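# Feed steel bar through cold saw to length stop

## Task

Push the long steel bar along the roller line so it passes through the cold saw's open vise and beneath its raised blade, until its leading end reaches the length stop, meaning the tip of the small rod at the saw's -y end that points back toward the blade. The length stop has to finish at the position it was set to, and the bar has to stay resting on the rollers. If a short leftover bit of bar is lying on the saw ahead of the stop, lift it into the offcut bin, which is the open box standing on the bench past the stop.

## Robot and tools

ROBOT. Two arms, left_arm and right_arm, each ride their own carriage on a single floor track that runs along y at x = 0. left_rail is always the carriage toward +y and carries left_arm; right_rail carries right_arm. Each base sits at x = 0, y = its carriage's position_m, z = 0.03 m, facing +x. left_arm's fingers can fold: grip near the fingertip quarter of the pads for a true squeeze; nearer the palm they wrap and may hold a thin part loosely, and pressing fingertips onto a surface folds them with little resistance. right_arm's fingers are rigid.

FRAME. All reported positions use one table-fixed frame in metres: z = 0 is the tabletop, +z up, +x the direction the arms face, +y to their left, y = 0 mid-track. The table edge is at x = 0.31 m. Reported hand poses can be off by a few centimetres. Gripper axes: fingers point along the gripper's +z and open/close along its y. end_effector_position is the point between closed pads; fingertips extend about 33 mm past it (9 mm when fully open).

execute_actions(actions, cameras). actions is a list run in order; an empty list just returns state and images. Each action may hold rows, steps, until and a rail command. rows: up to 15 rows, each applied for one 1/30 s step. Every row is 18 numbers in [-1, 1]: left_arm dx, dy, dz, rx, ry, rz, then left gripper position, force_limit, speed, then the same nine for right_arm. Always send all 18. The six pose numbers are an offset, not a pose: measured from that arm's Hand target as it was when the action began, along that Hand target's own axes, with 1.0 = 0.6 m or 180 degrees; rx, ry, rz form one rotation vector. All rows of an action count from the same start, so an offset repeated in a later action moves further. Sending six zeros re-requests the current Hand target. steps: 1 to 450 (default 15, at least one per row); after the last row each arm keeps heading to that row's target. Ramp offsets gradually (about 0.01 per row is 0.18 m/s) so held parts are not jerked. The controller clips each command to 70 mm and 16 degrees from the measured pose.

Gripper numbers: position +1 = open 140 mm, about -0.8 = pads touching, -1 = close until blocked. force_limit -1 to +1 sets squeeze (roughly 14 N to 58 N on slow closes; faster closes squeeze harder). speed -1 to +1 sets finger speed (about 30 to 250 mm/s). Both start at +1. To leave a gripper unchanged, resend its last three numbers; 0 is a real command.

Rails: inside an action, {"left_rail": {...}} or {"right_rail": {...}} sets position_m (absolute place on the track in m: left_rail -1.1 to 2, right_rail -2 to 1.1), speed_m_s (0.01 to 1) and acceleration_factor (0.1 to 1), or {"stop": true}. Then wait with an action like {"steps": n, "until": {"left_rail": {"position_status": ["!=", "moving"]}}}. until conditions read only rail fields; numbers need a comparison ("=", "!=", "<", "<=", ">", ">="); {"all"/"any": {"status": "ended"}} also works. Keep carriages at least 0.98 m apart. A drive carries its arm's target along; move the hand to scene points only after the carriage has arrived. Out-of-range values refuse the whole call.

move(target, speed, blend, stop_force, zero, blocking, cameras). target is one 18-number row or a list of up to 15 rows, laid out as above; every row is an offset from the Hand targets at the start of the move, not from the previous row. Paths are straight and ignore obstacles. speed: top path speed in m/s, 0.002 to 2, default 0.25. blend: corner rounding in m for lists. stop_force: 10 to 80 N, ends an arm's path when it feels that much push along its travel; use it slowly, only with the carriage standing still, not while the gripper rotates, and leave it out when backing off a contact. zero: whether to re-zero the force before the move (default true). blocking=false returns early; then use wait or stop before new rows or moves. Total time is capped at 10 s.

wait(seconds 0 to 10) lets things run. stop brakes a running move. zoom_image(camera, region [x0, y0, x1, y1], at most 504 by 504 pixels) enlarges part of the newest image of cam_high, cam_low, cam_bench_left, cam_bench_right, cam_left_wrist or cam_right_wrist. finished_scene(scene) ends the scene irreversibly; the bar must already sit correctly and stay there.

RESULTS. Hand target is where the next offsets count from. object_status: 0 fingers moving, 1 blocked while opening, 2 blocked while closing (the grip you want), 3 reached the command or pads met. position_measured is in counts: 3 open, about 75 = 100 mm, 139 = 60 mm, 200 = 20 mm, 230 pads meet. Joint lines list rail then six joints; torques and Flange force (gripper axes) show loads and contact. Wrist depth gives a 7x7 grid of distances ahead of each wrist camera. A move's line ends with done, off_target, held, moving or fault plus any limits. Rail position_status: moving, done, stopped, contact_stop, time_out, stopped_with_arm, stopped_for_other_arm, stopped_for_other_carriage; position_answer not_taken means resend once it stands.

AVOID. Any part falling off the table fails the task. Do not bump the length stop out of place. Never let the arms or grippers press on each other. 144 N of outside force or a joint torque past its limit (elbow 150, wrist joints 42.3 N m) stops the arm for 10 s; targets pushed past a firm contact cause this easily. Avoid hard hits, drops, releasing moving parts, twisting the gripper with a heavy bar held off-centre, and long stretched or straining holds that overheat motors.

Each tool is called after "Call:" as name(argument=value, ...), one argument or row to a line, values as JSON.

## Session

Call:
execute_actions(
  actions=[],
)

Scene clock: 0.00 s.
left_arm: end_effector_position=(+0.6600, +0.8521, +0.4937) position_measured=3 object_status=3 end_effector_quat_wxyz=(+0.000, +1.000, +0.000, +0.000) | right_arm: end_effector_position=(+0.6600, -0.6316, +0.4937) position_measured=3 object_status=3 end_effector_quat_wxyz=(+0.000, +1.000, +0.000, +0.000)
Joint positions: left_arm=[0.853 -0.053 0.164 1.35 0 1.628 1.518] | right_arm=[-0.631 -0.053 0.164 1.35 0 1.628 1.518]
Joint velocities: within noise
Joint torques (N m): no reading
Flange force (N): no reading
Wrist depth (mm): cam_left_wrist=[347 566 559 561 350 431 556 / 361 392 585 596 589 439 589 / 616 628 637 636 440 384 628 / 665 142 677 683 688 153 135 / - 127 719 734 715 722 103 / - - 744 778 736 - - / - 868 844 781 778 - -] | cam_right_wrist=[546 356 567 553 368 562 564 / 589 373 592 587 377 587 598 / 627 394 624 620 393 631 632 / 655 138 668 668 668 416 131 / - 128 713 711 718 729 111 / - 786 720 706 749 775 - / - 849 803 762 780 - -]
Hand target: left_arm +0.6600, +0.8521, +0.4937; +0.000, +1.000, +0.000, +0.000 | right_arm +0.6600, -0.6316, +0.4937; +0.000, +1.000, +0.000, +0.000
Tool commands: left_gripper/position=+1.0 left_gripper/force_limit=+1.0 left_gripper/speed=+1.0 right_gripper/position=+1.0 right_gripper/force_limit=+1.0 right_gripper/speed=+1.0
left_rail: position_m=0.853 position_status=done
right_rail: position_m=-0.631 position_status=done
camera_calibration:
cam_left_wrist: T_world_to_cam=[[-0.00929814, -0.999922, -0.00832989, 0.869437], [-0.933361, 0.0056894, 0.358895, 0.441241], [-0.35882, 0.0111118, -0.933341, 0.830942], [0, 0, 0, 1]] pos_world=[0.71808, 0.857626, 0.624435]
cam_right_wrist: T_world_to_cam=[[0.00977826, -0.999915, 0.00866498, -0.631823], [-0.942597, -0.0063245, 0.333872, 0.450424], [-0.333788, -0.0114323, -0.942579, 0.823476], [0, 0, 0, 1]] pos_world=[0.705613, -0.619507, 0.631282]

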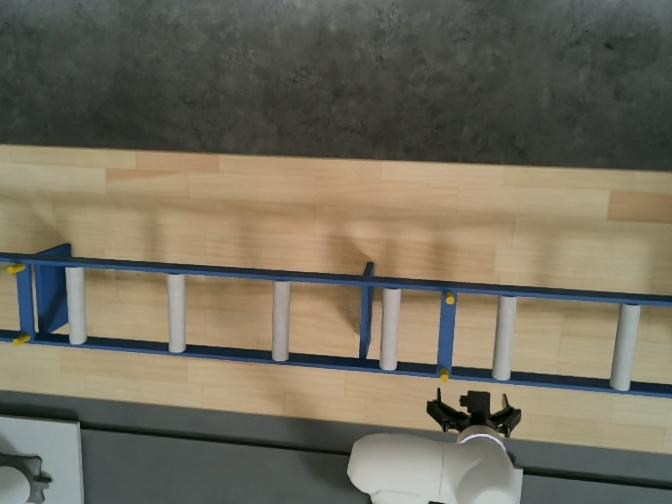

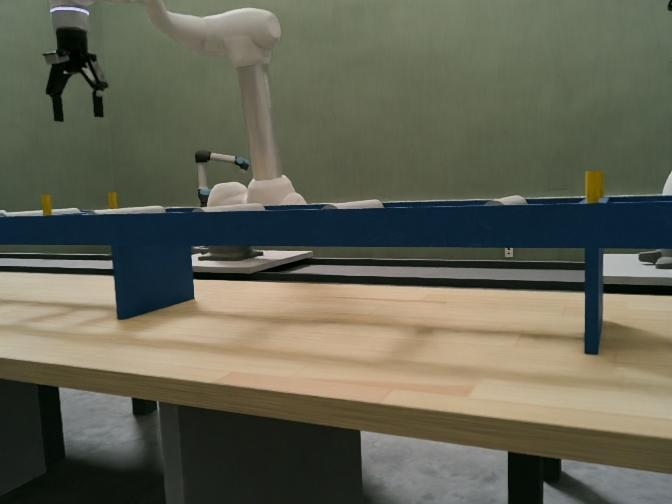

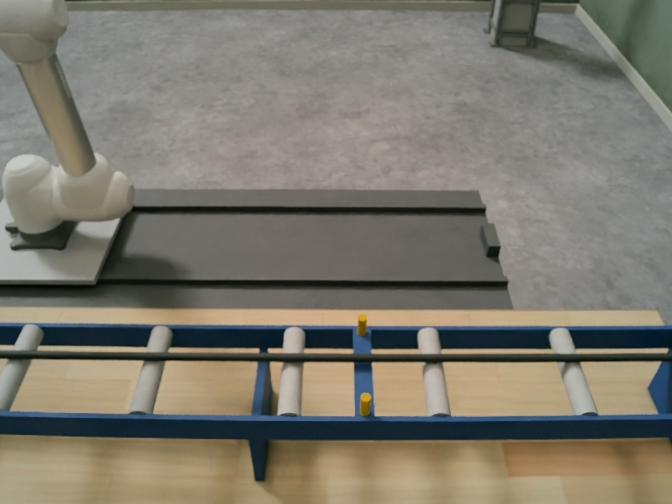

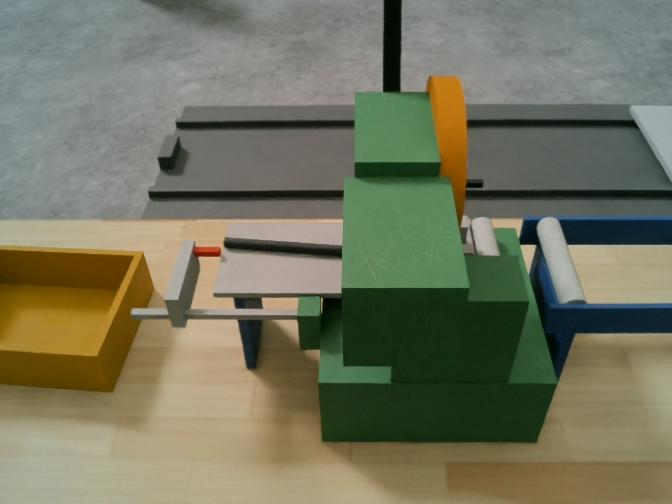

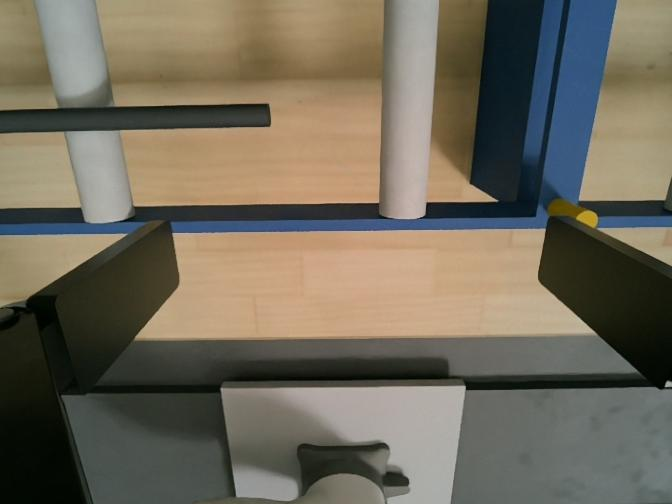

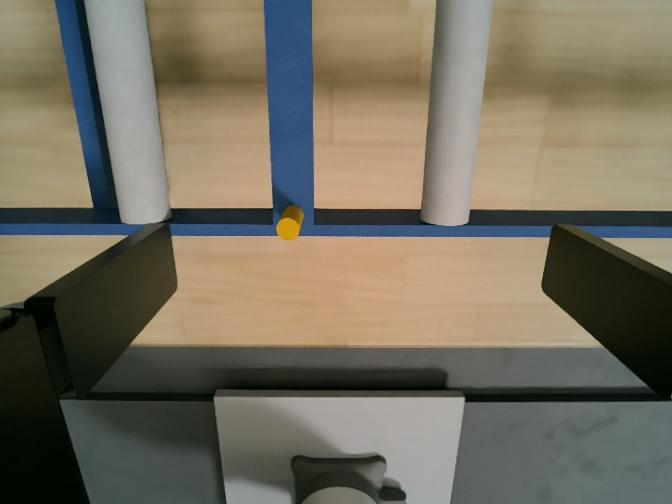

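Call:
execute_actions(
  actions=[
    {"left_rail":{"position_m":1.29},"steps":90,"until":{"left_rail":{"position_status":["!=","moving"]}}},
  ],
  cameras=[],
)

Call:
move(
  target=[0.075,0,0.2,0,0,-0.5,-0.08,-1,0,-0.267,0,-0.144,0,0,0.022,-0.08,0,0],
  cameras=["cam_left_wrist"],
)

Call:
move(
  target=[
    [0,0,0,0,0,0,-0.08,-1,0,0.377,0,-0.156,0,0.25,0,-0.08,0,0],
    [0,0,0,0,0,0,-0.08,-1,0,0.533,0,-0.533,0,0.5,0,-0.08,0,0],
    [0,0,0,0,0,0,-0.08,-1,0,0.377,0,-0.911,0,0.75,0,-0.08,0,0],
  ],
  blend=[0.05,0.05,0],
  speed=0.3,
  cameras=[],
)

Scene clock: 36.77 s.
left_arm: end_effector_position=(+0.6600, +1.2894, +0.4937) position_measured=3 object_status=3 end_effector_quat_wxyz=(+0.000, +1.000, +0.000, +0.000) | right_arm: end_effector_position=(+0.6600, -0.6316, +0.4937) position_measured=3 object_status=3 end_effector_quat_wxyz=(+0.000, +1.000, +0.000, +0.000)
Joint positions: left_arm=[1.29 -0.053 0.164 1.35 0 1.628 1.518] | right_arm=[-0.631 -0.053 0.164 1.35 0 1.628 1.518]
Joint torques (N m): left_arm=[4.36 -56.99 -40.29 3.8 0.26 -0.03] | right_arm=[-0.7 -62.71 -43.57 3.96 -0.2 -0.18]
Flange force (N): left_arm=[0.3 6.6 -2.6] | right_arm=[3.6 -1.4 2.9]
Wrist depth (mm): cam_left_wrist=[469 558 552 566 565 360 559 / 469 580 354 578 589 356 583 / 492 618 400 632 636 400 630 / 683 141 683 681 688 153 135 / - 127 736 719 724 744 103 / - - 770 759 749 - - / - 889 851 778 775 - -] | cam_right_wrist=[546 356 555 558 369 564 564 / 587 374 589 589 377 592 589 / 620 396 607 617 395 627 624 / 658 138 658 657 674 417 131 / - 128 718 711 718 727 111 / - - 786 742 720 - - / - 764 789 764 786 - -]
Hand target: left_arm +0.6600, +1.2894, +0.4937; +0.000, +1.000, +0.000, +0.000 | right_arm +0.6600, -0.6316, +0.4937; +0.000, +1.000, +0.000, +0.000
Tool commands: left_gripper/position=+1.0 left_gripper/force_limit=+1.0 left_gripper/speed=+1.0 right_gripper/position=+1.0 right_gripper/force_limit=+1.0 right_gripper/speed=+1.0
left_rail: position_m=1.290 position_status=done
right_rail: position_m=-0.631 position_status=done
No camera images: "cameras" was empty.

Scene clock: 40.30 s.
left_arm: end_effector_position=(+0.7050, +1.2895, +0.3736) position_measured=139 object_status=3 end_effector_quat_wxyz=(+0.000, +0.707, +0.707, +0.000) | right_arm: end_effector_position=(+0.4998, -0.6316, +0.5800) position_measured=139 object_status=3 end_effector_quat_wxyz=(+0.000, +0.999, -0.035, +0.000)
Joint positions: left_arm=[1.29 -0.05 0.245 1.465 0 1.431 -0.05] | right_arm=[-0.631 -0.07 -0.079 1.448 0 1.773 1.57]
Joint torques (N m): left_arm=[5.06 -65.2 -40.03 3.81 0.24 -0.11] | right_arm=[-0.78 -36.67 -42.7 3.9 -0.23 -0.22]
Flange force (N): left_arm=[-7.0 -0.2 -2.8] | right_arm=[3.7 -2.4 2.2]
Wrist depth (mm): cam_left_wrist=[453 444 243 233 458 244 456 / 479 476 481 481 482 290 479 / 511 518 501 504 517 313 519 / 545 547 125 539 140 316 548 / - 85 123 577 583 88 88 / - - 331 330 334 - 72 / - - 690 669 - - -] | cam_right_wrist=[632 474 629 629 439 631 631 / 685 683 676 666 683 678 668 / 722 718 722 702 713 709 722 / 744 762 153 725 147 744 - / - 81 123 789 772 93 81 / - - 815 725 809 - 74 / - - - 598 610 - -]
Hand target: left_arm +0.7050, +1.2895, +0.3737; +0.000, +0.707, +0.707, +0.000 | right_arm +0.4998, -0.6316, +0.5801; +0.000, +0.999, -0.035, +0.000
Off the commanded pose: left_arm 0.000 m, 0 deg | right_arm 0.000 m, 0 deg.
left_rail: position_m=1.290 position_status=done
right_rail: position_m=-0.631 position_status=done
move: done
camera_calibration:
cam_left_wrist: T_world_to_cam=[[0.999923, -0.00920448, -0.0083649, -0.682795], [-0.00558942, -0.933361, 0.358895, 1.08074], [-0.0111109, -0.35882, -0.93334, 0.962157], [0, 0, 0, 1]] pos_world=[0.699474, 1.34768, 0.504435]
Images, in order (width x height): cam_left_wrist 672x504.

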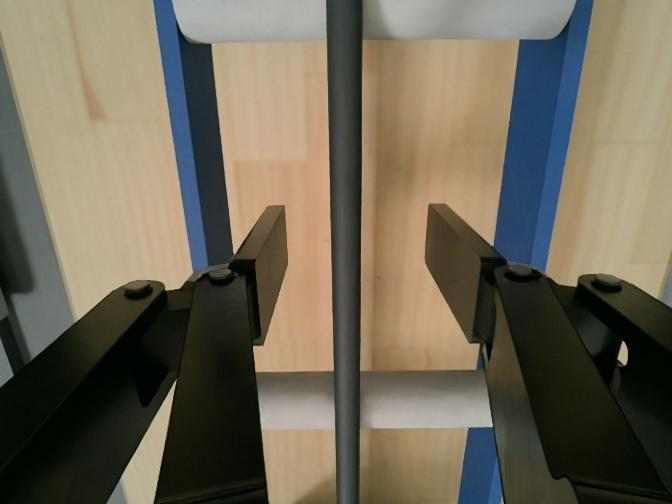

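Scene clock: 44.63 s.
left_arm: end_effector_position=(+0.7050, +1.2895, +0.3737) position_measured=139 object_status=3 end_effector_quat_wxyz=(+0.000, +0.707, +0.707, +0.000) | right_arm: end_effector_position=(+0.7254, -0.6473, +1.1267) position_measured=139 object_status=3 end_effector_quat_wxyz=(+0.032, +0.382, -0.013, +0.923)
Joint positions: left_arm=[1.29 -0.05 0.245 1.465 0 1.431 -0.05] | right_arm=[-0.631 -0.07 -0.1 1.505 -0.001 -0.62 1.573]
Joint torques (N m): left_arm=[4.14 -64.85 -39.97 3.83 0.26 -0.09] | right_arm=[-0.68 -36.84 -45.03 3.93 -2.13 -0.23]
Flange force (N): left_arm=[-5.7 -0.6 -3.1] | right_arm=[-4.0 -1.7 0.5]
Wrist depth (mm): cam_left_wrist=[456 449 274 232 246 241 456 / 478 478 475 483 481 288 485 / 514 516 499 507 508 313 512 / 544 540 125 539 140 314 536 / - 85 123 583 577 88 87 / - - 333 331 334 - 72 / - - 703 683 - - -] | cam_right_wrist=[3488 - - 3332 3916 - - / 4749 - 2596 3543 4555 - - / 3235 - 3235 - 4212 - - / 5874 - 146 4059 145 - 2862 / - 80 93 - - 93 86 / - - - 3058 - - 74 / - - - 2899 - - -]
Hand target: left_arm +0.7050, +1.2895, +0.3737; +0.000, +0.707, +0.707, +0.000 | right_arm +0.7254, -0.6472, +1.1267; +0.032, +0.382, -0.013, +0.923
Off the commanded pose: left_arm 0.000 m, 0 deg | right_arm 0.000 m, 0 deg.
left_rail: position_m=1.290 position_status=done
right_rail: position_m=-0.631 position_status=done
move: done
No camera images: "cameras" was empty.

Call:
move(
  target=[
    [0,-0.0035,0.05,0,0,0,-0.08,-1,0,-0.126,0.269,-0.091,-0.1945,0,0.2707,-0.08,0,0],
    [0,-0.0035,0.1,0,0,0,-0.08,-1,0,-0.379,0.269,-0.272,-0.389,0,0.5413,-0.08,0,0],
    [0,-0.0035,0.1453,0,0,0,-0.08,-1,0,-0.504,0.027,-0.3625,-0.567,0,0.789,-0.08,0,0],
  ],
  blend=[0.05,0.05,0],
  speed=0.3,
  cameras=[],
)

Scene clock: 56.47 s.
left_arm: end_effector_position=(+0.7029, +1.2895, +0.2865) position_measured=139 object_status=3 end_effector_quat_wxyz=(+0.000, +0.707, +0.707, +0.000) | right_arm: end_effector_position=(+0.7842, -0.6675, +0.7590) position_measured=139 object_status=3 end_effector_quat_wxyz=(+0.525, +0.012, +0.849, -0.059)
Joint positions: left_arm=[1.29 -0.05 0.272 1.59 0 1.279 -0.05] | right_arm=[-0.631 -0.068 -0.099 1.478 3.054 -0.653 1.568]
Joint torques (N m): left_arm=[4.33 -66.36 -38.77 3.72 0.27 -0.11] | right_arm=[-0.69 -37.08 -45.12 -4.97 2.41 -0.22]
Flange force (N): left_arm=[-5.9 -0.4 -2.6] | right_arm=[0.3 0.7 4.5]
Wrist depth (mm): cam_left_wrist=[367 177 376 136 377 372 183 / 398 190 395 145 400 400 195 / 422 190 425 156 425 422 195 / 452 204 125 166 141 258 205 / - 85 123 472 481 88 87 / - - 527 508 523 - 72 / - - 259 250 256 - -] | cam_right_wrist=[2508 2508 2426 2426 2232 1975 2167 / 3332 3016 3659 3144 3235 2937 2862 / - - - 3849 - - 2976 / - - 123 - 145 - 3144 / - 81 109 2899 - 93 86 / - - - 3100 3144 - 74 / - - - 3058 - - -]
Hand target: left_arm +0.7029, +1.2895, +0.2865; +0.000, +0.707, +0.707, +0.000 | right_arm +0.7842, -0.6675, +0.7590; +0.525, +0.012, +0.849, -0.059
Off the commanded pose: left_arm 0.000 m, 0 deg | right_arm 0.000 m, 0 deg.
left_rail: position_m=1.290 position_status=done
right_rail: position_m=-0.631 position_status=done
move: done
No camera images: "cameras" was empty.

Call:
move(
  target=[0,0,0,0,0,0,-1,0.5,-1,0.476,0.048,-0.2965,-0.0397,0.3525,-0.008,-0.08,0,0],
  speed=0.3,
  cameras=["cam_left_wrist"],
)

Call:
move(
  target=[
    [0,0.007,-0.0005,0,0,0,-1,0.5,-1,0.04,-0.458,0,0,0,0,-0.08,0,0],
    [0,0.014,-0.001,0,0,0,-1,0.5,-1,0.375,-0.793,0,0,0,0,-0.08,0,0],
    [0,0.022,-0.001,0,0,0,-1,0.5,-1,0.833,-0.917,0,0,0,0,-0.08,0,0],
  ],
  blend=[0.005,0.005,0],
  speed=0.25,
  cameras=["cam_left_wrist","cam_right_wrist"],
)

Scene clock: 79.27 s.
left_arm: end_effector_position=(+0.7028, +1.2895, +0.2864) position_measured=204 object_status=2 end_effector_quat_wxyz=(+0.000, +0.707, +0.707, +0.000) | right_arm: end_effector_position=(+0.5001, -0.6306, +0.5803) position_measured=139 object_status=3 end_effector_quat_wxyz=(-0.001, +0.000, +1.000, +0.000)
Joint positions: left_arm=[1.29 -0.05 0.272 1.59 0 1.279 -0.05] | right_arm=[-0.631 -0.068 -0.078 1.446 3.142 -1.775 1.504]
Joint torques (N m): left_arm=[3.82 -56.31 -35.57 3.87 -2.44 0.14] | right_arm=[-0.82 -36.75 -42.43 -4.92 -0.2 -0.18]
Flange force (N): left_arm=[-5.7 -8.2 -16.1] | right_arm=[-4.0 2.1 2.5]
Wrist depth (mm): cam_left_wrist=[369 177 374 136 375 379 184 / 397 189 397 145 397 395 194 / 425 190 424 156 425 421 195 / 451 204 451 162 438 439 216 / 476 - 91 176 - 93 206 / - 66 - - - - - / - - - - - - -] | cam_right_wrist=[649 640 655 641 643 649 643 / 674 674 681 674 678 676 678 / 715 713 718 720 720 713 720 / 533 767 153 543 147 542 767 / - 81 122 803 539 93 86 / - - 575 833 855 - 74 / - - - 2086 1975 - -]
Hand target: left_arm +0.7029, +1.2895, +0.2865; +0.000, +0.707, +0.707, +0.000 | right_arm +0.5001, -0.6306, +0.5803; -0.001, +0.000, +1.000, +0.000
Off the commanded pose: left_arm 0.000 m, 0 deg | right_arm 0.000 m, 0 deg.
left_rail: position_m=1.290 position_status=done
right_rail: position_m=-0.631 position_status=done
move: done
camera_calibration:
cam_left_wrist: T_world_to_cam=[[0.999922, -0.00929814, -0.00832989, -0.681214], [-0.0056894, -0.933361, 0.358895, 1.112], [-0.0111118, -0.35882, -0.933341, 0.880709], [0, 0, 0, 1]] pos_world=[0.697274, 1.34758, 0.417235]
Images, in order (width x height): cam_left_wrist 672x504.

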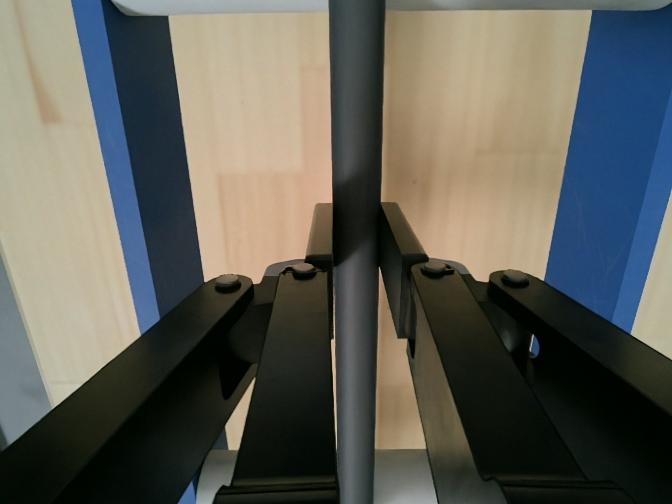

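Scene clock: 83.10 s.
left_arm: end_effector_position=(+0.7161, +1.2895, +0.2871) position_measured=204 object_status=2 end_effector_quat_wxyz=(+0.000, +0.707, +0.707, +0.000) | right_arm: end_effector_position=(-0.0002, -1.1804, +0.5812) position_measured=139 object_status=3 end_effector_quat_wxyz=(-0.001, +0.000, +1.000, +0.000)
Joint positions: left_arm=[1.29 -0.049 0.292 1.563 0 1.287 -0.049] | right_arm=[-0.631 -1.633 0.001 1.37 3.14 -1.771 -0.062]
Joint torques (N m): left_arm=[3.77 -86.96 -52.92 3.93 0.05 0.76] | right_arm=[-0.96 -44.91 -42.71 -4.94 -0.14 -0.22]
Flange force (N): left_arm=[-6.2 -0.8 22.9] | right_arm=[-2.3 -3.6 2.8]
Wrist depth (mm): cam_left_wrist=[161 217 374 136 378 374 176 / 173 216 401 145 396 393 185 / 422 216 425 156 421 413 196 / 452 216 445 162 442 250 208 / 485 74 91 176 - 93 474 / - 66 - - - - - / - - - - - - -] | cam_right_wrist=[- - - 629 657 658 610 / - 674 - - - - 649 / 685 718 - 668 - 702 676 / 757 - 146 836 146 718 729 / - 81 108 830 806 93 86 / - - 859 889 862 - 74 / - - - 926 926 - -]
Hand target: left_arm +0.7161, +1.2895, +0.2871; +0.000, +0.707, +0.707, +0.000 | right_arm -0.0002, -1.1803, +0.5812; -0.001, +0.000, +1.000, +0.000
Off the commanded pose: left_arm 0.000 m, 0 deg | right_arm 0.000 m, 0 deg.
left_rail: position_m=1.290 position_status=done
right_rail: position_m=-0.631 position_status=done
move: done
camera_calibration:
cam_left_wrist: T_world_to_cam=[[0.999922, -0.00929814, -0.00832989, -0.694408], [-0.0056894, -0.933361, 0.358895, 1.11186], [-0.0111118, -0.35882, -0.933341, 0.881416], [0, 0, 0, 1]] pos_world=[0.710474, 1.34758, 0.417835]
cam_right_wrist: T_world_to_cam=[[-0.00893613, 0.999924, 0.00844264, 1.18593], [0.943234, 0.00562565, 0.332081, -0.188994], [0.332008, 0.0109309, -0.943213, 0.706225], [0, 0, 0, 1]] pos_world=[-0.0456088, -1.1925, 0.71887]
Images, in order (width x height): cam_left_wrist 672x504, cam_right_wrist 672x504.

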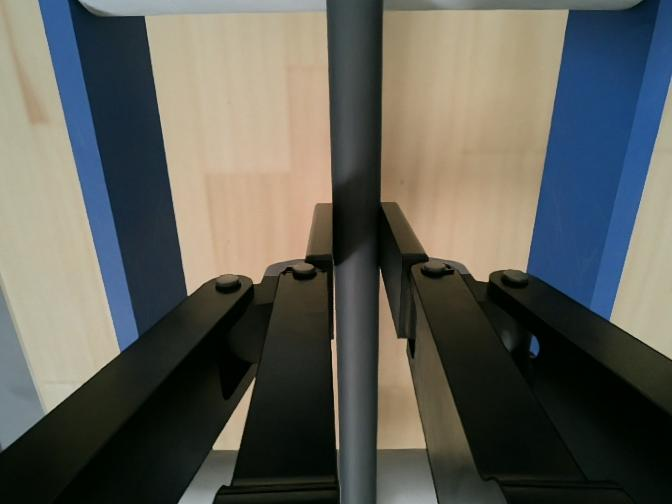

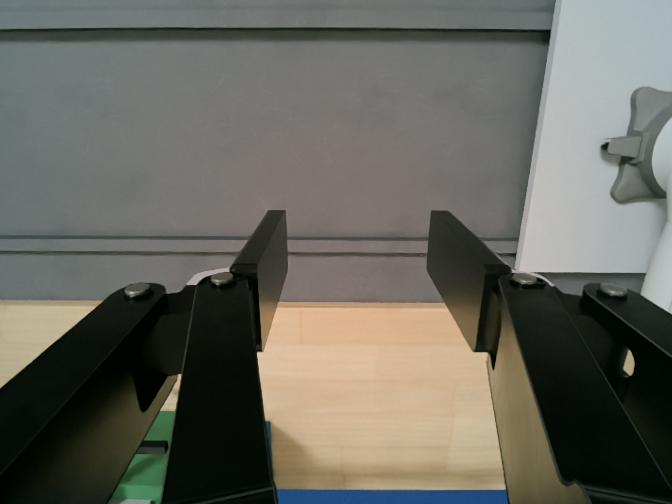

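Call:
execute_actions(
  actions=[
    {"rows":[[0,0,0.0006,0,0,0,-1,0.5,-1,0,0,0,0,0,0,-0.08,0,0]],"steps":8},
    {"right_rail":{"position_m":-2.0},"left_rail":{"position_m":-0.5,"speed_m_s":0.5,"acceleration_factor":0.5},"steps":400,"until":{"all":{"status":"ended"}}},
  ],
  cameras=["cam_left_wrist","cam_high","cam_bench_right"],
)

Scene clock: 107.27 s.
left_arm: end_effector_position=(+0.7161, -0.5005, +0.2867) position_measured=204 object_status=2 end_effector_quat_wxyz=(+0.000, +0.707, +0.707, +0.000) | right_arm: end_effector_position=(-0.0002, -2.5492, +0.5812) position_measured=139 object_status=3 end_effector_quat_wxyz=(-0.001, +0.000, +1.000, +0.000)
Joint positions: left_arm=[-0.5 -0.049 0.292 1.563 0 1.286 -0.049] | right_arm=[-2 -1.633 0.001 1.37 3.14 -1.771 -0.062]
Joint torques (N m): left_arm=[3.38 -73.28 -42.42 3.92 0.22 0.69] | right_arm=[-0.76 -45.01 -42.69 -4.91 -0.14 -0.22]
Flange force (N): left_arm=[-5.7 0.3 4.4] | right_arm=[-1.8 -3.8 2.7]
Flange force at the end of the 1st action (N): left_arm=[-6.0 -2.5 10.8] | right_arm=[-1.2 -3.8 2.8]
Wrist depth (mm): cam_left_wrist=[154 153 152 137 152 152 152 / 169 175 177 146 181 232 172 / 418 217 427 156 419 412 195 / 450 216 449 162 440 251 207 / 478 74 91 176 - 93 469 / - 66 - - - - - / - - - - - - -] | cam_right_wrist=[1321 1321 1337 1321 1290 631 618 / 1404 1413 1413 1386 1369 691 636 / 1478 1606 1459 1508 1508 689 674 / 1583 1539 153 1594 145 718 727 / - 80 123 821 815 93 86 / - - 862 882 875 - 74 / - - - 911 - - -]
Hand target: left_arm +0.7161, -0.5005, +0.2867; +0.000, +0.707, +0.707, +0.000 | right_arm -0.0002, -2.5492, +0.5812; -0.001, +0.000, +1.000, +0.000
Off the commanded pose: left_arm 0.000 m, 0 deg | right_arm 0.000 m, 0 deg.
left_rail: position_m=-0.500 speed_m_s=0.50 position_status=done
right_rail: position_m=-2.000 position_status=done
camera_calibration:
cam_left_wrist: T_world_to_cam=[[0.999922, -0.00929814, -0.00832989, -0.711055], [-0.0056894, -0.933361, 0.358895, -0.558711], [-0.0111118, -0.35882, -0.933341, 0.238755], [0, 0, 0, 1]] pos_world=[0.710474, -0.44242, 0.417435]
Images, in order (width x height): cam_high 672x504, cam_bench_right 672x504, cam_left_wrist 672x504.

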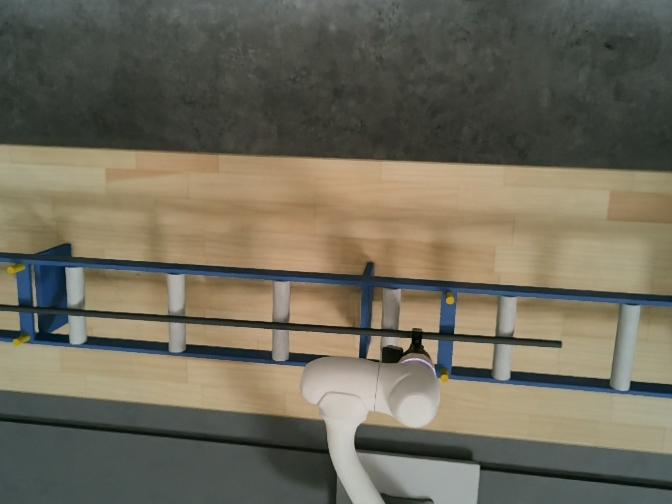

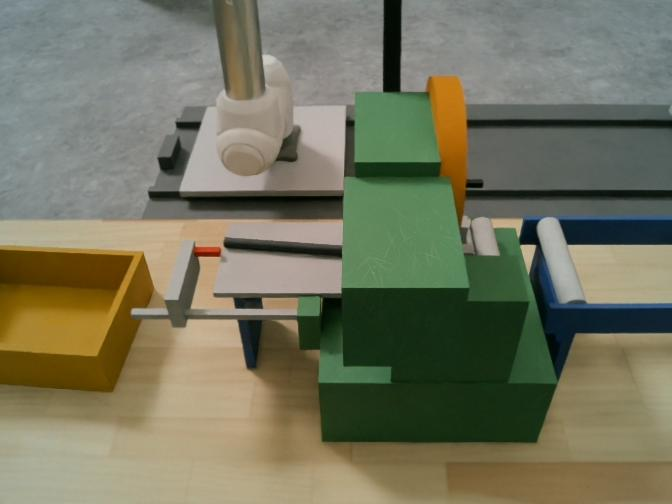

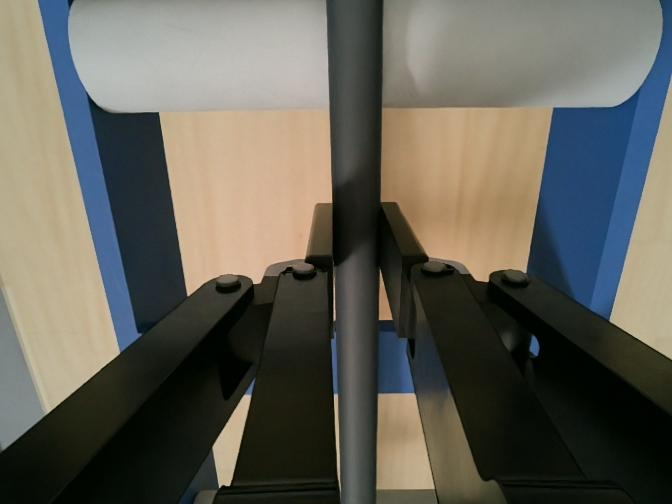

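Call:
move(
  target=[
    [0,0,0,0,0,0,-1,0.5,-1,-0.458,0.123,0,0,0,-0.1667,-0.08,0,0],
    [0,0,0,0,0,0,-1,0.5,-1,-0.793,0.458,0,0,0,-0.333,-0.08,0,0],
    [0,0,0,0,0,0,-1,0.5,-1,-1.167,0.917,-0.033,0,0,-0.5,-0.08,0,0],
  ],
  blend=[0.1,0.1,0],
  speed=0.3,
  cameras=["cam_right_wrist"],
)

Call:
execute_actions(
  actions=[
    {"left_rail":{"position_m":-0.95,"speed_m_s":0.3,"acceleration_factor":0.5},"steps":400,"until":{"left_rail":{"position_status":["!=","moving"]}}},
  ],
  cameras=["cam_left_wrist","cam_bench_right","cam_high","cam_right_wrist"],
)

Call:
zoom_image(
  camera="cam_bench_right",
  region=[440, 205, 600, 315],
)

every number of target 3 of 3 must lie in its column's range; nothing of the call was run
Scene clock: 116.97 s.
left_arm: end_effector_position=(+0.7161, -0.5005, +0.2867) position_measured=204 object_status=2 end_effector_quat_wxyz=(+0.000, +0.707, +0.707, +0.000) | right_arm: end_effector_position=(-0.0002, -2.5492, +0.5812) position_measured=139 object_status=3 end_effector_quat_wxyz=(-0.001, +0.000, +1.000, +0.000)
Joint positions: left_arm=[-0.5 -0.049 0.292 1.563 0 1.286 -0.049] | right_arm=[-2 -1.633 0.001 1.37 3.14 -1.771 -0.062]
Joint torques (N m): left_arm=[3.21 -72.98 -42.54 3.93 0.24 0.74] | right_arm=[-0.48 -45 -42.72 -4.96 -0.19 -0.21]
Flange force (N): left_arm=[-5.5 -0.8 4.0] | right_arm=[-1.2 -3.6 2.9]
Hand target: left_arm +0.7161, -0.5005, +0.2867; +0.000, +0.707, +0.707, +0.000 | right_arm -0.0002, -2.5492, +0.5812; -0.001, +0.000, +1.000, +0.000
Tool commands: left_gripper/position=-1.0 left_gripper/force_limit=+0.5 left_gripper/speed=-1.0 right_gripper/position=-0.08 right_gripper/force_limit=+0.0 right_gripper/speed=+0.0
Off the commanded pose: left_arm 0.000 m, 0 deg | right_arm 0.000 m, 0 deg.
left_rail: position_m=-0.500 speed_m_s=0.50 position_status=done
right_rail: position_m=-2.000 position_status=done

not run: a call was refused earlier in this reply.

Scaled by 3.150 from the camera's 672x504 image, which has a finer 960x720 frame.
This view is cut from an older image: the scene may have changed since it was taken.

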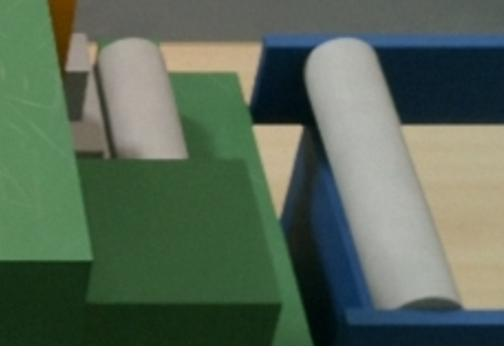

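Call:
move(
  target=[
    [0,0,0,0,0,0,-1,0.5,-1,-0.458,0.123,0,0,0,-0.1667,-0.08,0,0],
    [0,0,0,0,0,0,-1,0.5,-1,-0.793,0.458,0,0,0,-0.333,-0.08,0,0],
    [0,0,0,0,0,0,-1,0.5,-1,-1.0,0.917,-0.033,0,0,-0.5,-0.08,0,0],
  ],
  blend=[0.1,0.1,0],
  speed=0.3,
  cameras=[],
)

Call:
execute_actions(
  actions=[
    {"left_rail":{"position_m":-0.95,"speed_m_s":0.3,"acceleration_factor":0.5},"steps":400,"until":{"left_rail":{"position_status":["!=","moving"]}}},
  ],
  cameras=["cam_left_wrist","cam_bench_right","cam_high","cam_right_wrist"],
)

Call:
zoom_image(
  camera="cam_bench_right",
  region=[440, 205, 600, 315],
)

Scene clock: 127.17 s.
left_arm: end_effector_position=(+0.7161, -0.5005, +0.2867) position_measured=204 object_status=2 end_effector_quat_wxyz=(+0.000, +0.707, +0.707, +0.000) | right_arm: end_effector_position=(+0.6003, -1.9996, +0.5999) position_measured=139 object_status=3 end_effector_quat_wxyz=(+0.001, +0.707, -0.707, -0.001)
Joint positions: left_arm=[-0.5 -0.049 0.292 1.563 0 1.286 -0.049] | right_arm=[-2 -0.057 0.092 1.24 3.142 -1.812 -0.056]
Joint torques (N m): left_arm=[3.45 -73.38 -42.48 3.9 0.25 0.72] | right_arm=[-0.36 -53.46 -42.67 -4.88 -0.14 -0.2]
Flange force (N): left_arm=[-5.8 -0.4 4.2] | right_arm=[-0.7 -2.0 3.7]
Wrist depth (mm): cam_left_wrist=[154 153 152 138 152 152 152 / 169 175 176 146 181 232 172 / 420 217 420 155 418 416 195 / 452 216 443 161 444 251 208 / 477 74 91 176 - 93 471 / - 66 - - - - - / - - - - - - -] | cam_right_wrist=[657 664 664 662 662 658 625 / 700 495 683 706 698 700 668 / 744 722 488 722 737 737 702 / 809 775 152 528 146 754 752 / - 81 123 547 842 93 86 / - - 584 607 879 - 74 / - - - 643 971 - -]
Hand target: left_arm +0.7161, -0.5005, +0.2867; +0.000, +0.707, +0.707, +0.000 | right_arm +0.6003, -1.9996, +0.5999; +0.001, +0.707, -0.707, -0.001
Off the commanded pose: left_arm 0.000 m, 0 deg | right_arm 0.000 m, 0 deg.
left_rail: position_m=-0.500 speed_m_s=0.50 position_status=done
right_rail: position_m=-2.000 position_status=done
move: done
No camera images: "cameras" was empty.

Scene clock: 129.83 s.
left_arm: end_effector_position=(+0.7161, -0.9505, +0.2867) position_measured=204 object_status=2 end_effector_quat_wxyz=(+0.000, +0.707, +0.707, +0.000) | right_arm: end_effector_position=(+0.6003, -1.9996, +0.5999) position_measured=139 object_status=3 end_effector_quat_wxyz=(+0.001, +0.707, -0.707, -0.001)
Joint positions: left_arm=[-0.95 -0.049 0.292 1.563 0 1.286 -0.049] | right_arm=[-2 -0.057 0.092 1.24 3.142 -1.812 -0.056]
Joint torques (N m): left_arm=[3.61 -74.52 -43.79 3.96 0.09 0.76] | right_arm=[-0.7 -54.47 -42.32 -4.9 -0.17 -0.22]
Flange force (N): left_arm=[-6.0 -1.0 5.9] | right_arm=[-1.5 -4.5 2.7]
Wrist depth (mm): cam_left_wrist=[161 218 376 136 376 372 183 / 171 218 398 145 396 395 185 / 417 216 425 156 425 413 196 / 454 215 447 162 443 250 208 / 482 74 91 176 - 93 473 / - 66 - - - - - / - - - - - - -] | cam_right_wrist=[664 657 660 664 657 632 631 / 695 488 674 698 695 695 666 / 734 725 488 729 734 752 700 / 809 757 153 533 147 729 739 / - 80 122 562 824 93 86 / - - 584 610 889 - 74 / - - - 657 962 - -]
Hand target: left_arm +0.7161, -0.9505, +0.2867; +0.000, +0.707, +0.707, +0.000 | right_arm +0.6003, -1.9996, +0.5999; +0.001, +0.707, -0.707, -0.001
Tool commands: left_gripper/position=-1.0 left_gripper/force_limit=+0.5 left_gripper/speed=-1.0 right_gripper/position=-0.08 right_gripper/force_limit=+0.0 right_gripper/speed=+0.0
Off the commanded pose: left_arm 0.000 m, 0 deg | right_arm 0.000 m, 0 deg.
left_rail: position_m=-0.950 speed_m_s=0.30 position_status=done
right_rail: position_m=-2.000 position_status=done
camera_calibration:
cam_left_wrist: T_world_to_cam=[[0.999922, -0.00929814, -0.00832989, -0.715239], [-0.0056894, -0.933361, 0.358895, -0.97863], [-0.0111118, -0.35882, -0.933341, 0.0773217], [0, 0, 0, 1]] pos_world=[0.710474, -0.89232, 0.417435]
cam_right_wrist: T_world_to_cam=[[-0.999905, -0.00886362, 0.0105758, 0.586619], [-0.00482143, 0.942529, 0.334089, 1.68434], [-0.0129292, 0.334006, -0.942482, 1.38613], [0, 0, 0, 1]] pos_world=[0.612606, -2.04532, 0.737478]
Images, in order (width x height): cam_high 672x504, cam_bench_right 672x504, cam_left_wrist 672x504, cam_right_wrist 672x504.

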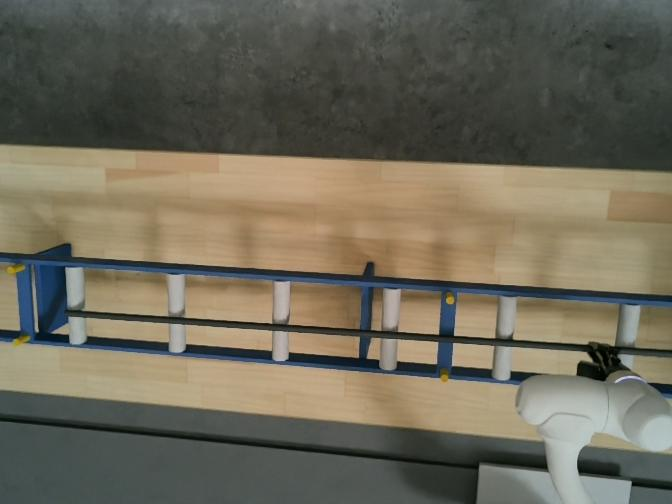

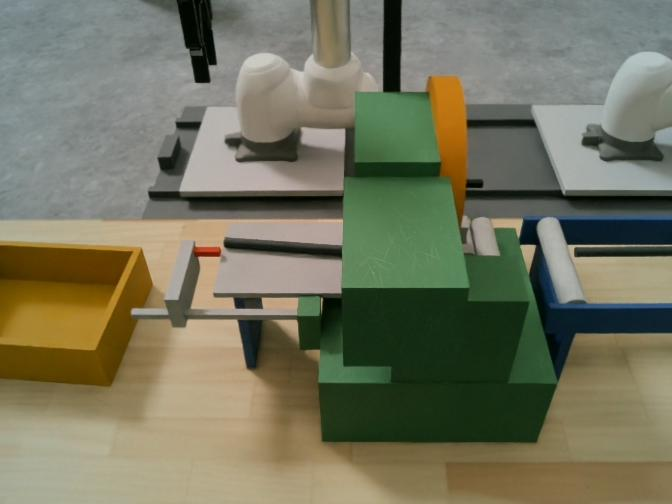

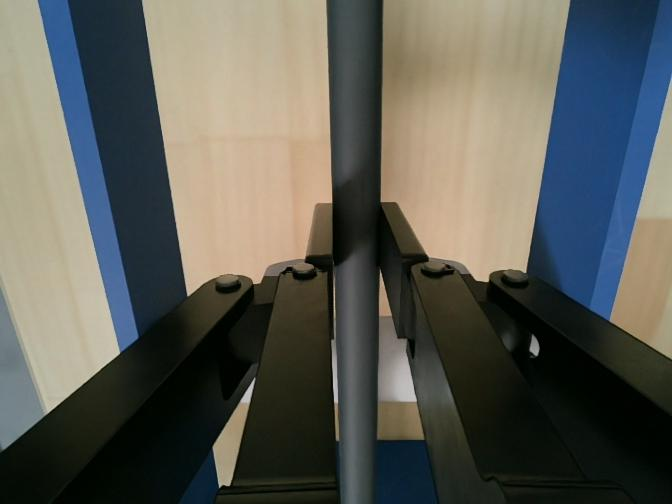

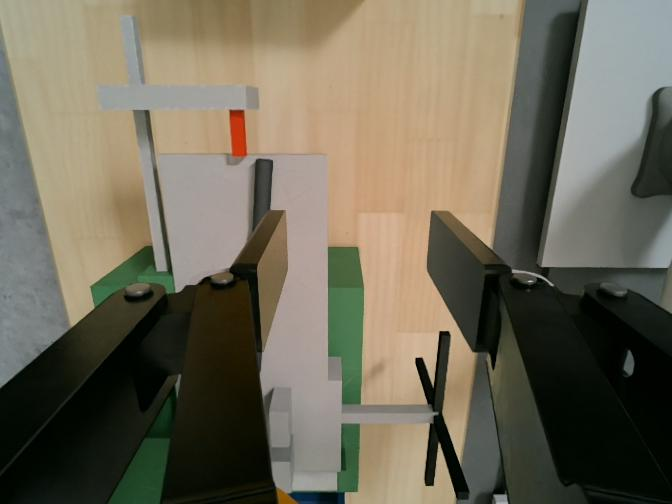

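Scaled by 3.150 from the camera's 672x504 image, which has a finer 960x720 frame.

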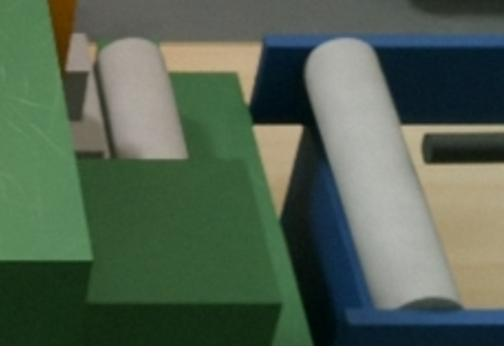

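Call:
move(
  target=[0,-0.0017,0,0,0,0,-1,0.5,-1,0,-0.2,0,0,0,0,-0.08,0,0],
  cameras=["cam_right_wrist"],
)

Scene clock: 136.30 s.
left_arm: end_effector_position=(+0.7150, -0.9505, +0.2867) position_measured=204 object_status=2 end_effector_quat_wxyz=(+0.000, +0.707, +0.707, +0.000) | right_arm: end_effector_position=(+0.7202, -1.9997, +0.5998) position_measured=139 object_status=3 end_effector_quat_wxyz=(+0.001, +0.707, -0.707, -0.001)
Joint positions: left_arm=[-0.95 -0.049 0.291 1.565 0 1.286 -0.049] | right_arm=[-2 -0.047 0.301 0.984 3.142 -1.858 -0.047]
Joint torques (N m): left_arm=[3.54 -75.22 -40.56 3.93 2.52 0.73] | right_arm=[-0.74 -73.98 -41.93 -4.82 -0.15 -0.22]
Flange force (N): left_arm=[-6.1 6.1 6.9] | right_arm=[-1.3 -1.8 3.4]
Wrist depth (mm): cam_left_wrist=[161 216 374 136 371 372 184 / 172 216 398 145 396 393 177 / 420 216 423 155 424 419 196 / 455 214 448 162 440 252 209 / 477 74 91 175 - 93 471 / - 66 - - - - - / - - - - - - -] | cam_right_wrist=[653 670 657 660 666 658 653 / 1431 702 678 678 689 702 698 / 1440 737 720 490 713 737 739 / 1666 786 153 512 147 775 764 / - 80 109 548 543 93 82 / - - 602 581 591 - 74 / - - - 392 625 - -]
Hand target: left_arm +0.7150, -0.9505, +0.2867; +0.000, +0.707, +0.707, +0.000 | right_arm +0.7203, -1.9997, +0.5997; +0.001, +0.707, -0.707, -0.001
Off the commanded pose: left_arm 0.000 m, 0 deg | right_arm 0.000 m, 0 deg.
left_rail: position_m=-0.950 speed_m_s=0.30 position_status=done
right_rail: position_m=-2.000 position_status=done
move: done
camera_calibration:
cam_right_wrist: T_world_to_cam=[[-0.999906, -0.00892473, 0.0104482, 0.706577], [-0.00492164, 0.942529, 0.334088, 1.68512], [-0.0128294, 0.334005, -0.942484, 1.38755], [0, 0, 0, 1]] pos_world=[0.732605, -2.04542, 0.737378]
Images, in order (width x height): cam_right_wrist 672x504.

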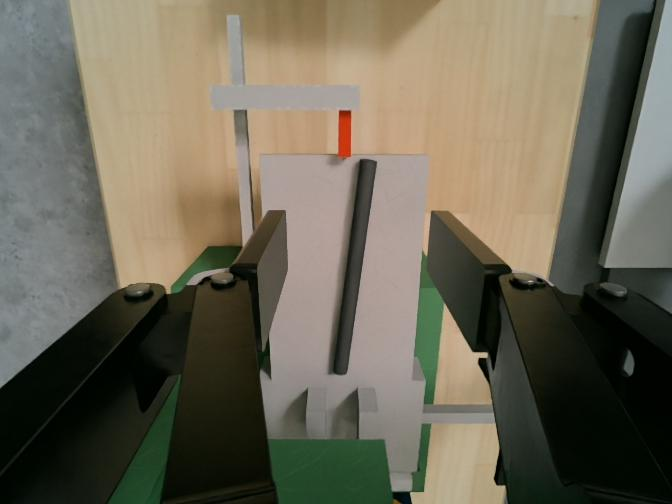

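Call:
execute_actions(
  actions=[
    {"left_rail":{"position_m":-1.0,"speed_m_s":0.25},"steps":400,"until":{"left_rail":{"position_status":["!=","moving"]}}},
  ],
  cameras=[],
)

Call:
move(
  target=[
    [-0.1,0,0,0,0,0,-1,0.5,-1,-0.05,0.0278,0.2,0,0,0.0305,-0.08,0,0],
    [-0.2,0,0,0,0,0,-1,0.5,-1,-0.2162,0.0278,0.2995,0,0,0.0305,-0.08,0,0],
    [-0.3,0,0,0,0,0,-1,0.5,-1,-0.2162,0.0278,0.475,0,0,0.0305,-0.08,0,0],
  ],
  speed=0.1,
  blend=[0.01,0.01,0],
  stop_force=20,
  cameras=["cam_right_wrist","cam_bench_right"],
)

Call:
zoom_image(
  camera="cam_bench_right",
  region=[440, 205, 600, 315],
)

Scene clock: 156.07 s.
left_arm: end_effector_position=(+0.7150, -1.0005, +0.2867) position_measured=204 object_status=2 end_effector_quat_wxyz=(+0.000, +0.707, +0.707, +0.000) | right_arm: end_effector_position=(+0.7203, -1.9997, +0.5997) position_measured=139 object_status=3 end_effector_quat_wxyz=(+0.001, +0.707, -0.707, -0.001)
Joint positions: left_arm=[-1 -0.049 0.291 1.565 0 1.286 -0.049] | right_arm=[-2 -0.047 0.301 0.984 3.142 -1.858 -0.047]
Joint torques (N m): left_arm=[3.27 -74.55 -41.39 3.86 1.75 0.71] | right_arm=[-0.48 -75.38 -41.72 -4.81 -0.12 -0.22]
Flange force (N): left_arm=[-5.6 3.8 6.2] | right_arm=[-1.2 -5.1 2.1]
Wrist depth (mm): cam_left_wrist=[161 217 377 136 374 374 185 / 173 216 398 145 398 393 177 / 420 214 423 156 424 420 197 / 450 194 207 161 195 194 198 / 484 - 91 176 - 93 473 / - 66 - - - - - / - - - - - - -] | cam_right_wrist=[1321 660 645 657 668 662 647 / 1431 691 670 685 706 693 672 / 1518 739 722 492 720 727 718 / 1539 792 153 516 147 780 749 / - 81 109 557 548 93 86 / - - 603 587 602 - 74 / - - - 373 625 - -]
Hand target: left_arm +0.7150, -1.0005, +0.2867; +0.000, +0.707, +0.707, +0.000 | right_arm +0.7203, -1.9997, +0.5997; +0.001, +0.707, -0.707, -0.001
Tool commands: left_gripper/position=-1.0 left_gripper/force_limit=+0.5 left_gripper/speed=-1.0 right_gripper/position=-0.08 right_gripper/force_limit=+0.0 right_gripper/speed=+0.0
Off the commanded pose: left_arm 0.000 m, 0 deg | right_arm 0.000 m, 0 deg.
left_rail: position_m=-1.000 speed_m_s=0.25 position_status=done
right_rail: position_m=-2.000 position_status=done
No camera images: "cameras" was empty.

Scene clock: 160.30 s.
left_arm: end_effector_position=(+0.7150, -1.1805, +0.2867) position_measured=204 object_status=2 end_effector_quat_wxyz=(+0.000, +0.707, +0.707, +0.000) | right_arm: end_effector_position=(+0.7032, -1.8699, +0.3147) position_measured=139 object_status=3 end_effector_quat_wxyz=(-0.001, -0.672, +0.740, +0.001)
Joint positions: left_arm=[-1 -0.294 0.326 1.518 0 1.298 -0.294] | right_arm=[-2 0.135 0.28 1.527 3.142 -1.336 0.231]
Joint torques (N m): left_arm=[1.8 -74.86 -36.99 3.17 2.91 0.71] | right_arm=[-0.74 -73.96 -42.4 -4.91 -0.18 -0.19]
Flange force (N): left_arm=[-4.9 5.7 0.0] | right_arm=[-2.3 -3.3 4.7]
Wrist depth (mm): cam_left_wrist=[161 215 374 136 375 373 185 / 173 215 402 145 398 392 178 / 418 216 425 155 427 418 197 / 456 213 449 161 436 253 210 / 475 74 91 176 - 93 468 / - 66 - - - - - / - - - - - - -] | cam_right_wrist=[196 180 180 166 180 394 404 / 215 190 190 178 190 414 425 / 450 203 201 197 201 437 455 / 472 217 153 208 209 215 478 / - 80 122 223 225 93 86 / - - 244 238 245 - 74 / - - - 260 263 - -]
Hand target: left_arm +0.7150, -1.1805, +0.2867; +0.000, +0.707, +0.707, +0.000 | right_arm +0.7032, -1.8699, +0.3147; -0.001, -0.672, +0.740, +0.001
Off the commanded pose: left_arm 0.000 m, 0 deg | right_arm 0.000 m, 0 deg.
left_rail: position_m=-1.000 speed_m_s=0.25 position_status=done
right_rail: position_m=-2.000 position_status=done
move: done
camera_calibration:
cam_right_wrist: T_world_to_cam=[[-0.996164, 0.0868559, 0.0106578, 0.870033], [0.0854201, 0.938722, 0.333922, 1.58736], [0.0189984, 0.333552, -0.94254, 1.05216], [0, 0, 0, 1]] pos_world=[0.711114, -1.9166, 0.452377]
Images, in order (width x height): cam_bench_right 672x504, cam_right_wrist 672x504.

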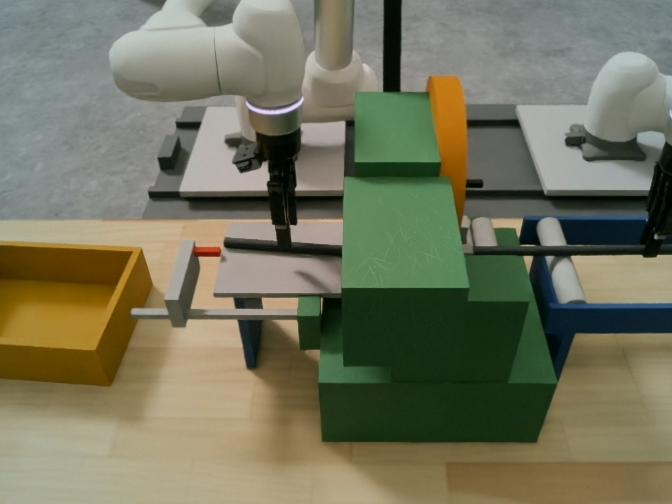

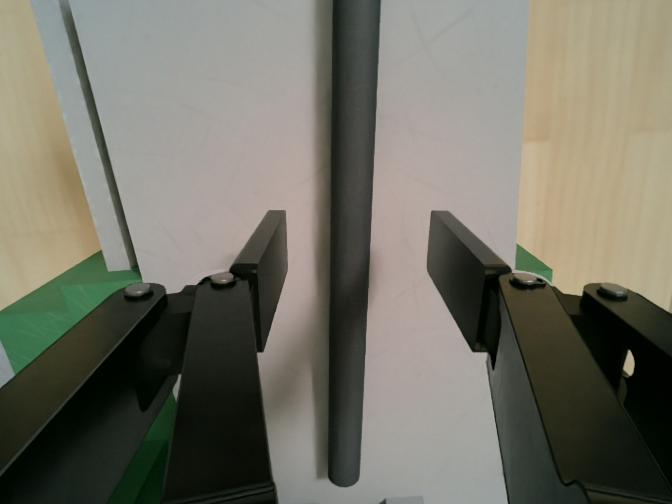

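Scaled by 3.150 from the camera's 672x504 image, which has a finer 960x720 frame.

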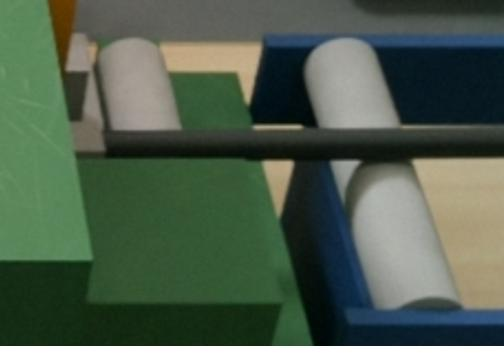

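Call:
move(
  target=[0,0,0,0,0,0,-1,0.5,-1,0,-0.005,0.0453,0,0,0,-0.08,0,0],
  speed=0.05,
  stop_force=12,
  cameras=[],
)

Call:
execute_actions(
  actions=[
    {"rows":[[0,0,0,0,0,0,-0.1,0.5,-1,0,0,0,0,0,0,-1,0,-1]],"steps":75},
  ],
  cameras=["cam_right_wrist"],
)

Scene clock: 180.37 s.
left_arm: end_effector_position=(+0.7150, -1.1805, +0.2867) position_measured=204 object_status=2 end_effector_quat_wxyz=(+0.000, +0.707, +0.707, +0.000) | right_arm: end_effector_position=(+0.7061, -1.8702, +0.2876) position_measured=139 object_status=3 end_effector_quat_wxyz=(-0.001, -0.672, +0.740, +0.001)
Joint positions: left_arm=[-1 -0.294 0.326 1.518 0 1.298 -0.294] | right_arm=[-2 0.134 0.296 1.557 3.142 -1.291 0.23]
Joint torques (N m): left_arm=[2 -74.75 -37.07 3.12 2.94 0.74] | right_arm=[-0.51 -74.77 -41.91 -4.83 -0.18 -0.2]
Flange force (N): left_arm=[-5.1 5.4 0.4] | right_arm=[-1.6 -2.8 4.5]
Wrist depth (mm): cam_left_wrist=[161 216 378 136 374 375 185 / 173 215 402 145 398 390 178 / 420 214 420 155 418 419 197 / 454 214 450 161 442 252 209 / 475 74 91 176 - 93 470 / - 66 - - - - - / - - - - - - -] | cam_right_wrist=[156 156 156 154 156 157 378 / 182 166 166 161 164 167 399 / 197 174 174 170 174 174 424 / 446 185 153 177 166 183 452 / - 81 108 185 195 93 86 / - - - 206 211 - 74 / - - - 221 228 - -]
Hand target: left_arm +0.7150, -1.1805, +0.2867; +0.000, +0.707, +0.707, +0.000 | right_arm +0.7061, -1.8702, +0.2876; -0.001, -0.672, +0.740, +0.001
Off the commanded pose: left_arm 0.000 m, 0 deg | right_arm 0.000 m, 0 deg.
left_rail: position_m=-1.000 speed_m_s=0.25 position_status=done
right_rail: position_m=-2.000 position_status=done
move: done
No camera images: "cameras" was empty.

Scene clock: 183.07 s.
left_arm: end_effector_position=(+0.7150, -1.1805, +0.2867) position_measured=141 object_status=3 end_effector_quat_wxyz=(+0.000, +0.707, +0.707, +0.000) | right_arm: end_effector_position=(+0.7061, -1.8702, +0.2875) position_measured=203 object_status=2 end_effector_quat_wxyz=(-0.001, -0.672, +0.740, +0.001)
Joint positions: left_arm=[-1 -0.294 0.326 1.518 0 1.298 -0.294] | right_arm=[-2 0.134 0.296 1.557 3.142 -1.291 0.23]
Joint torques (N m): left_arm=[4.17 -71.64 -38.86 3.72 0.25 -0.13] | right_arm=[-0.24 -68.26 -35.8 -5.12 -0.67 -0.72]
Flange force (N): left_arm=[-5.2 -1.8 -3.0] | right_arm=[-2.7 -5.0 -5.1]
Wrist depth (mm): cam_left_wrist=[161 215 374 136 376 374 185 / 173 214 400 145 395 391 178 / 420 215 421 155 425 413 197 / 456 214 139 166 138 252 209 / - 85 119 186 368 88 87 / - - 315 252 312 - 74 / - - - 233 237 - -] | cam_right_wrist=[155 155 156 153 156 158 375 / 186 165 166 156 165 166 398 / 197 174 174 161 174 174 421 / 448 185 183 165 147 185 451 / 203 193 83 176 87 81 467 / - 67 74 - - - 67 / - - - - - - 67]
Hand target: left_arm +0.7150, -1.1805, +0.2867; +0.000, +0.707, +0.707, +0.000 | right_arm +0.7061, -1.8702, +0.2876; -0.001, -0.672, +0.740, +0.001
Off the commanded pose: left_arm 0.000 m, 0 deg | right_arm 0.000 m, 0 deg.
left_rail: position_m=-1.000 speed_m_s=0.25 position_status=done
right_rail: position_m=-2.000 position_status=done
camera_calibration:
cam_right_wrist: T_world_to_cam=[[-0.996164, 0.0868598, 0.0106496, 0.873249], [0.0854228, 0.938753, 0.333834, 1.59657], [0.0189994, 0.333463, -0.942572, 1.02641], [0, 0, 0, 1]] pos_world=[0.714014, -1.9169, 0.425176]
Images, in order (width x height): cam_right_wrist 672x504.

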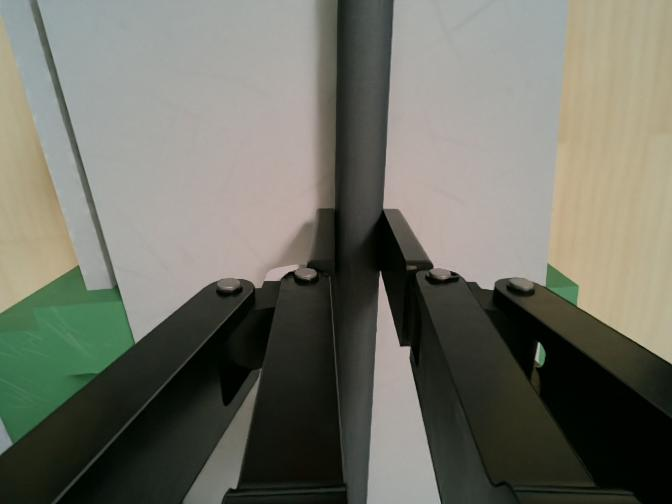

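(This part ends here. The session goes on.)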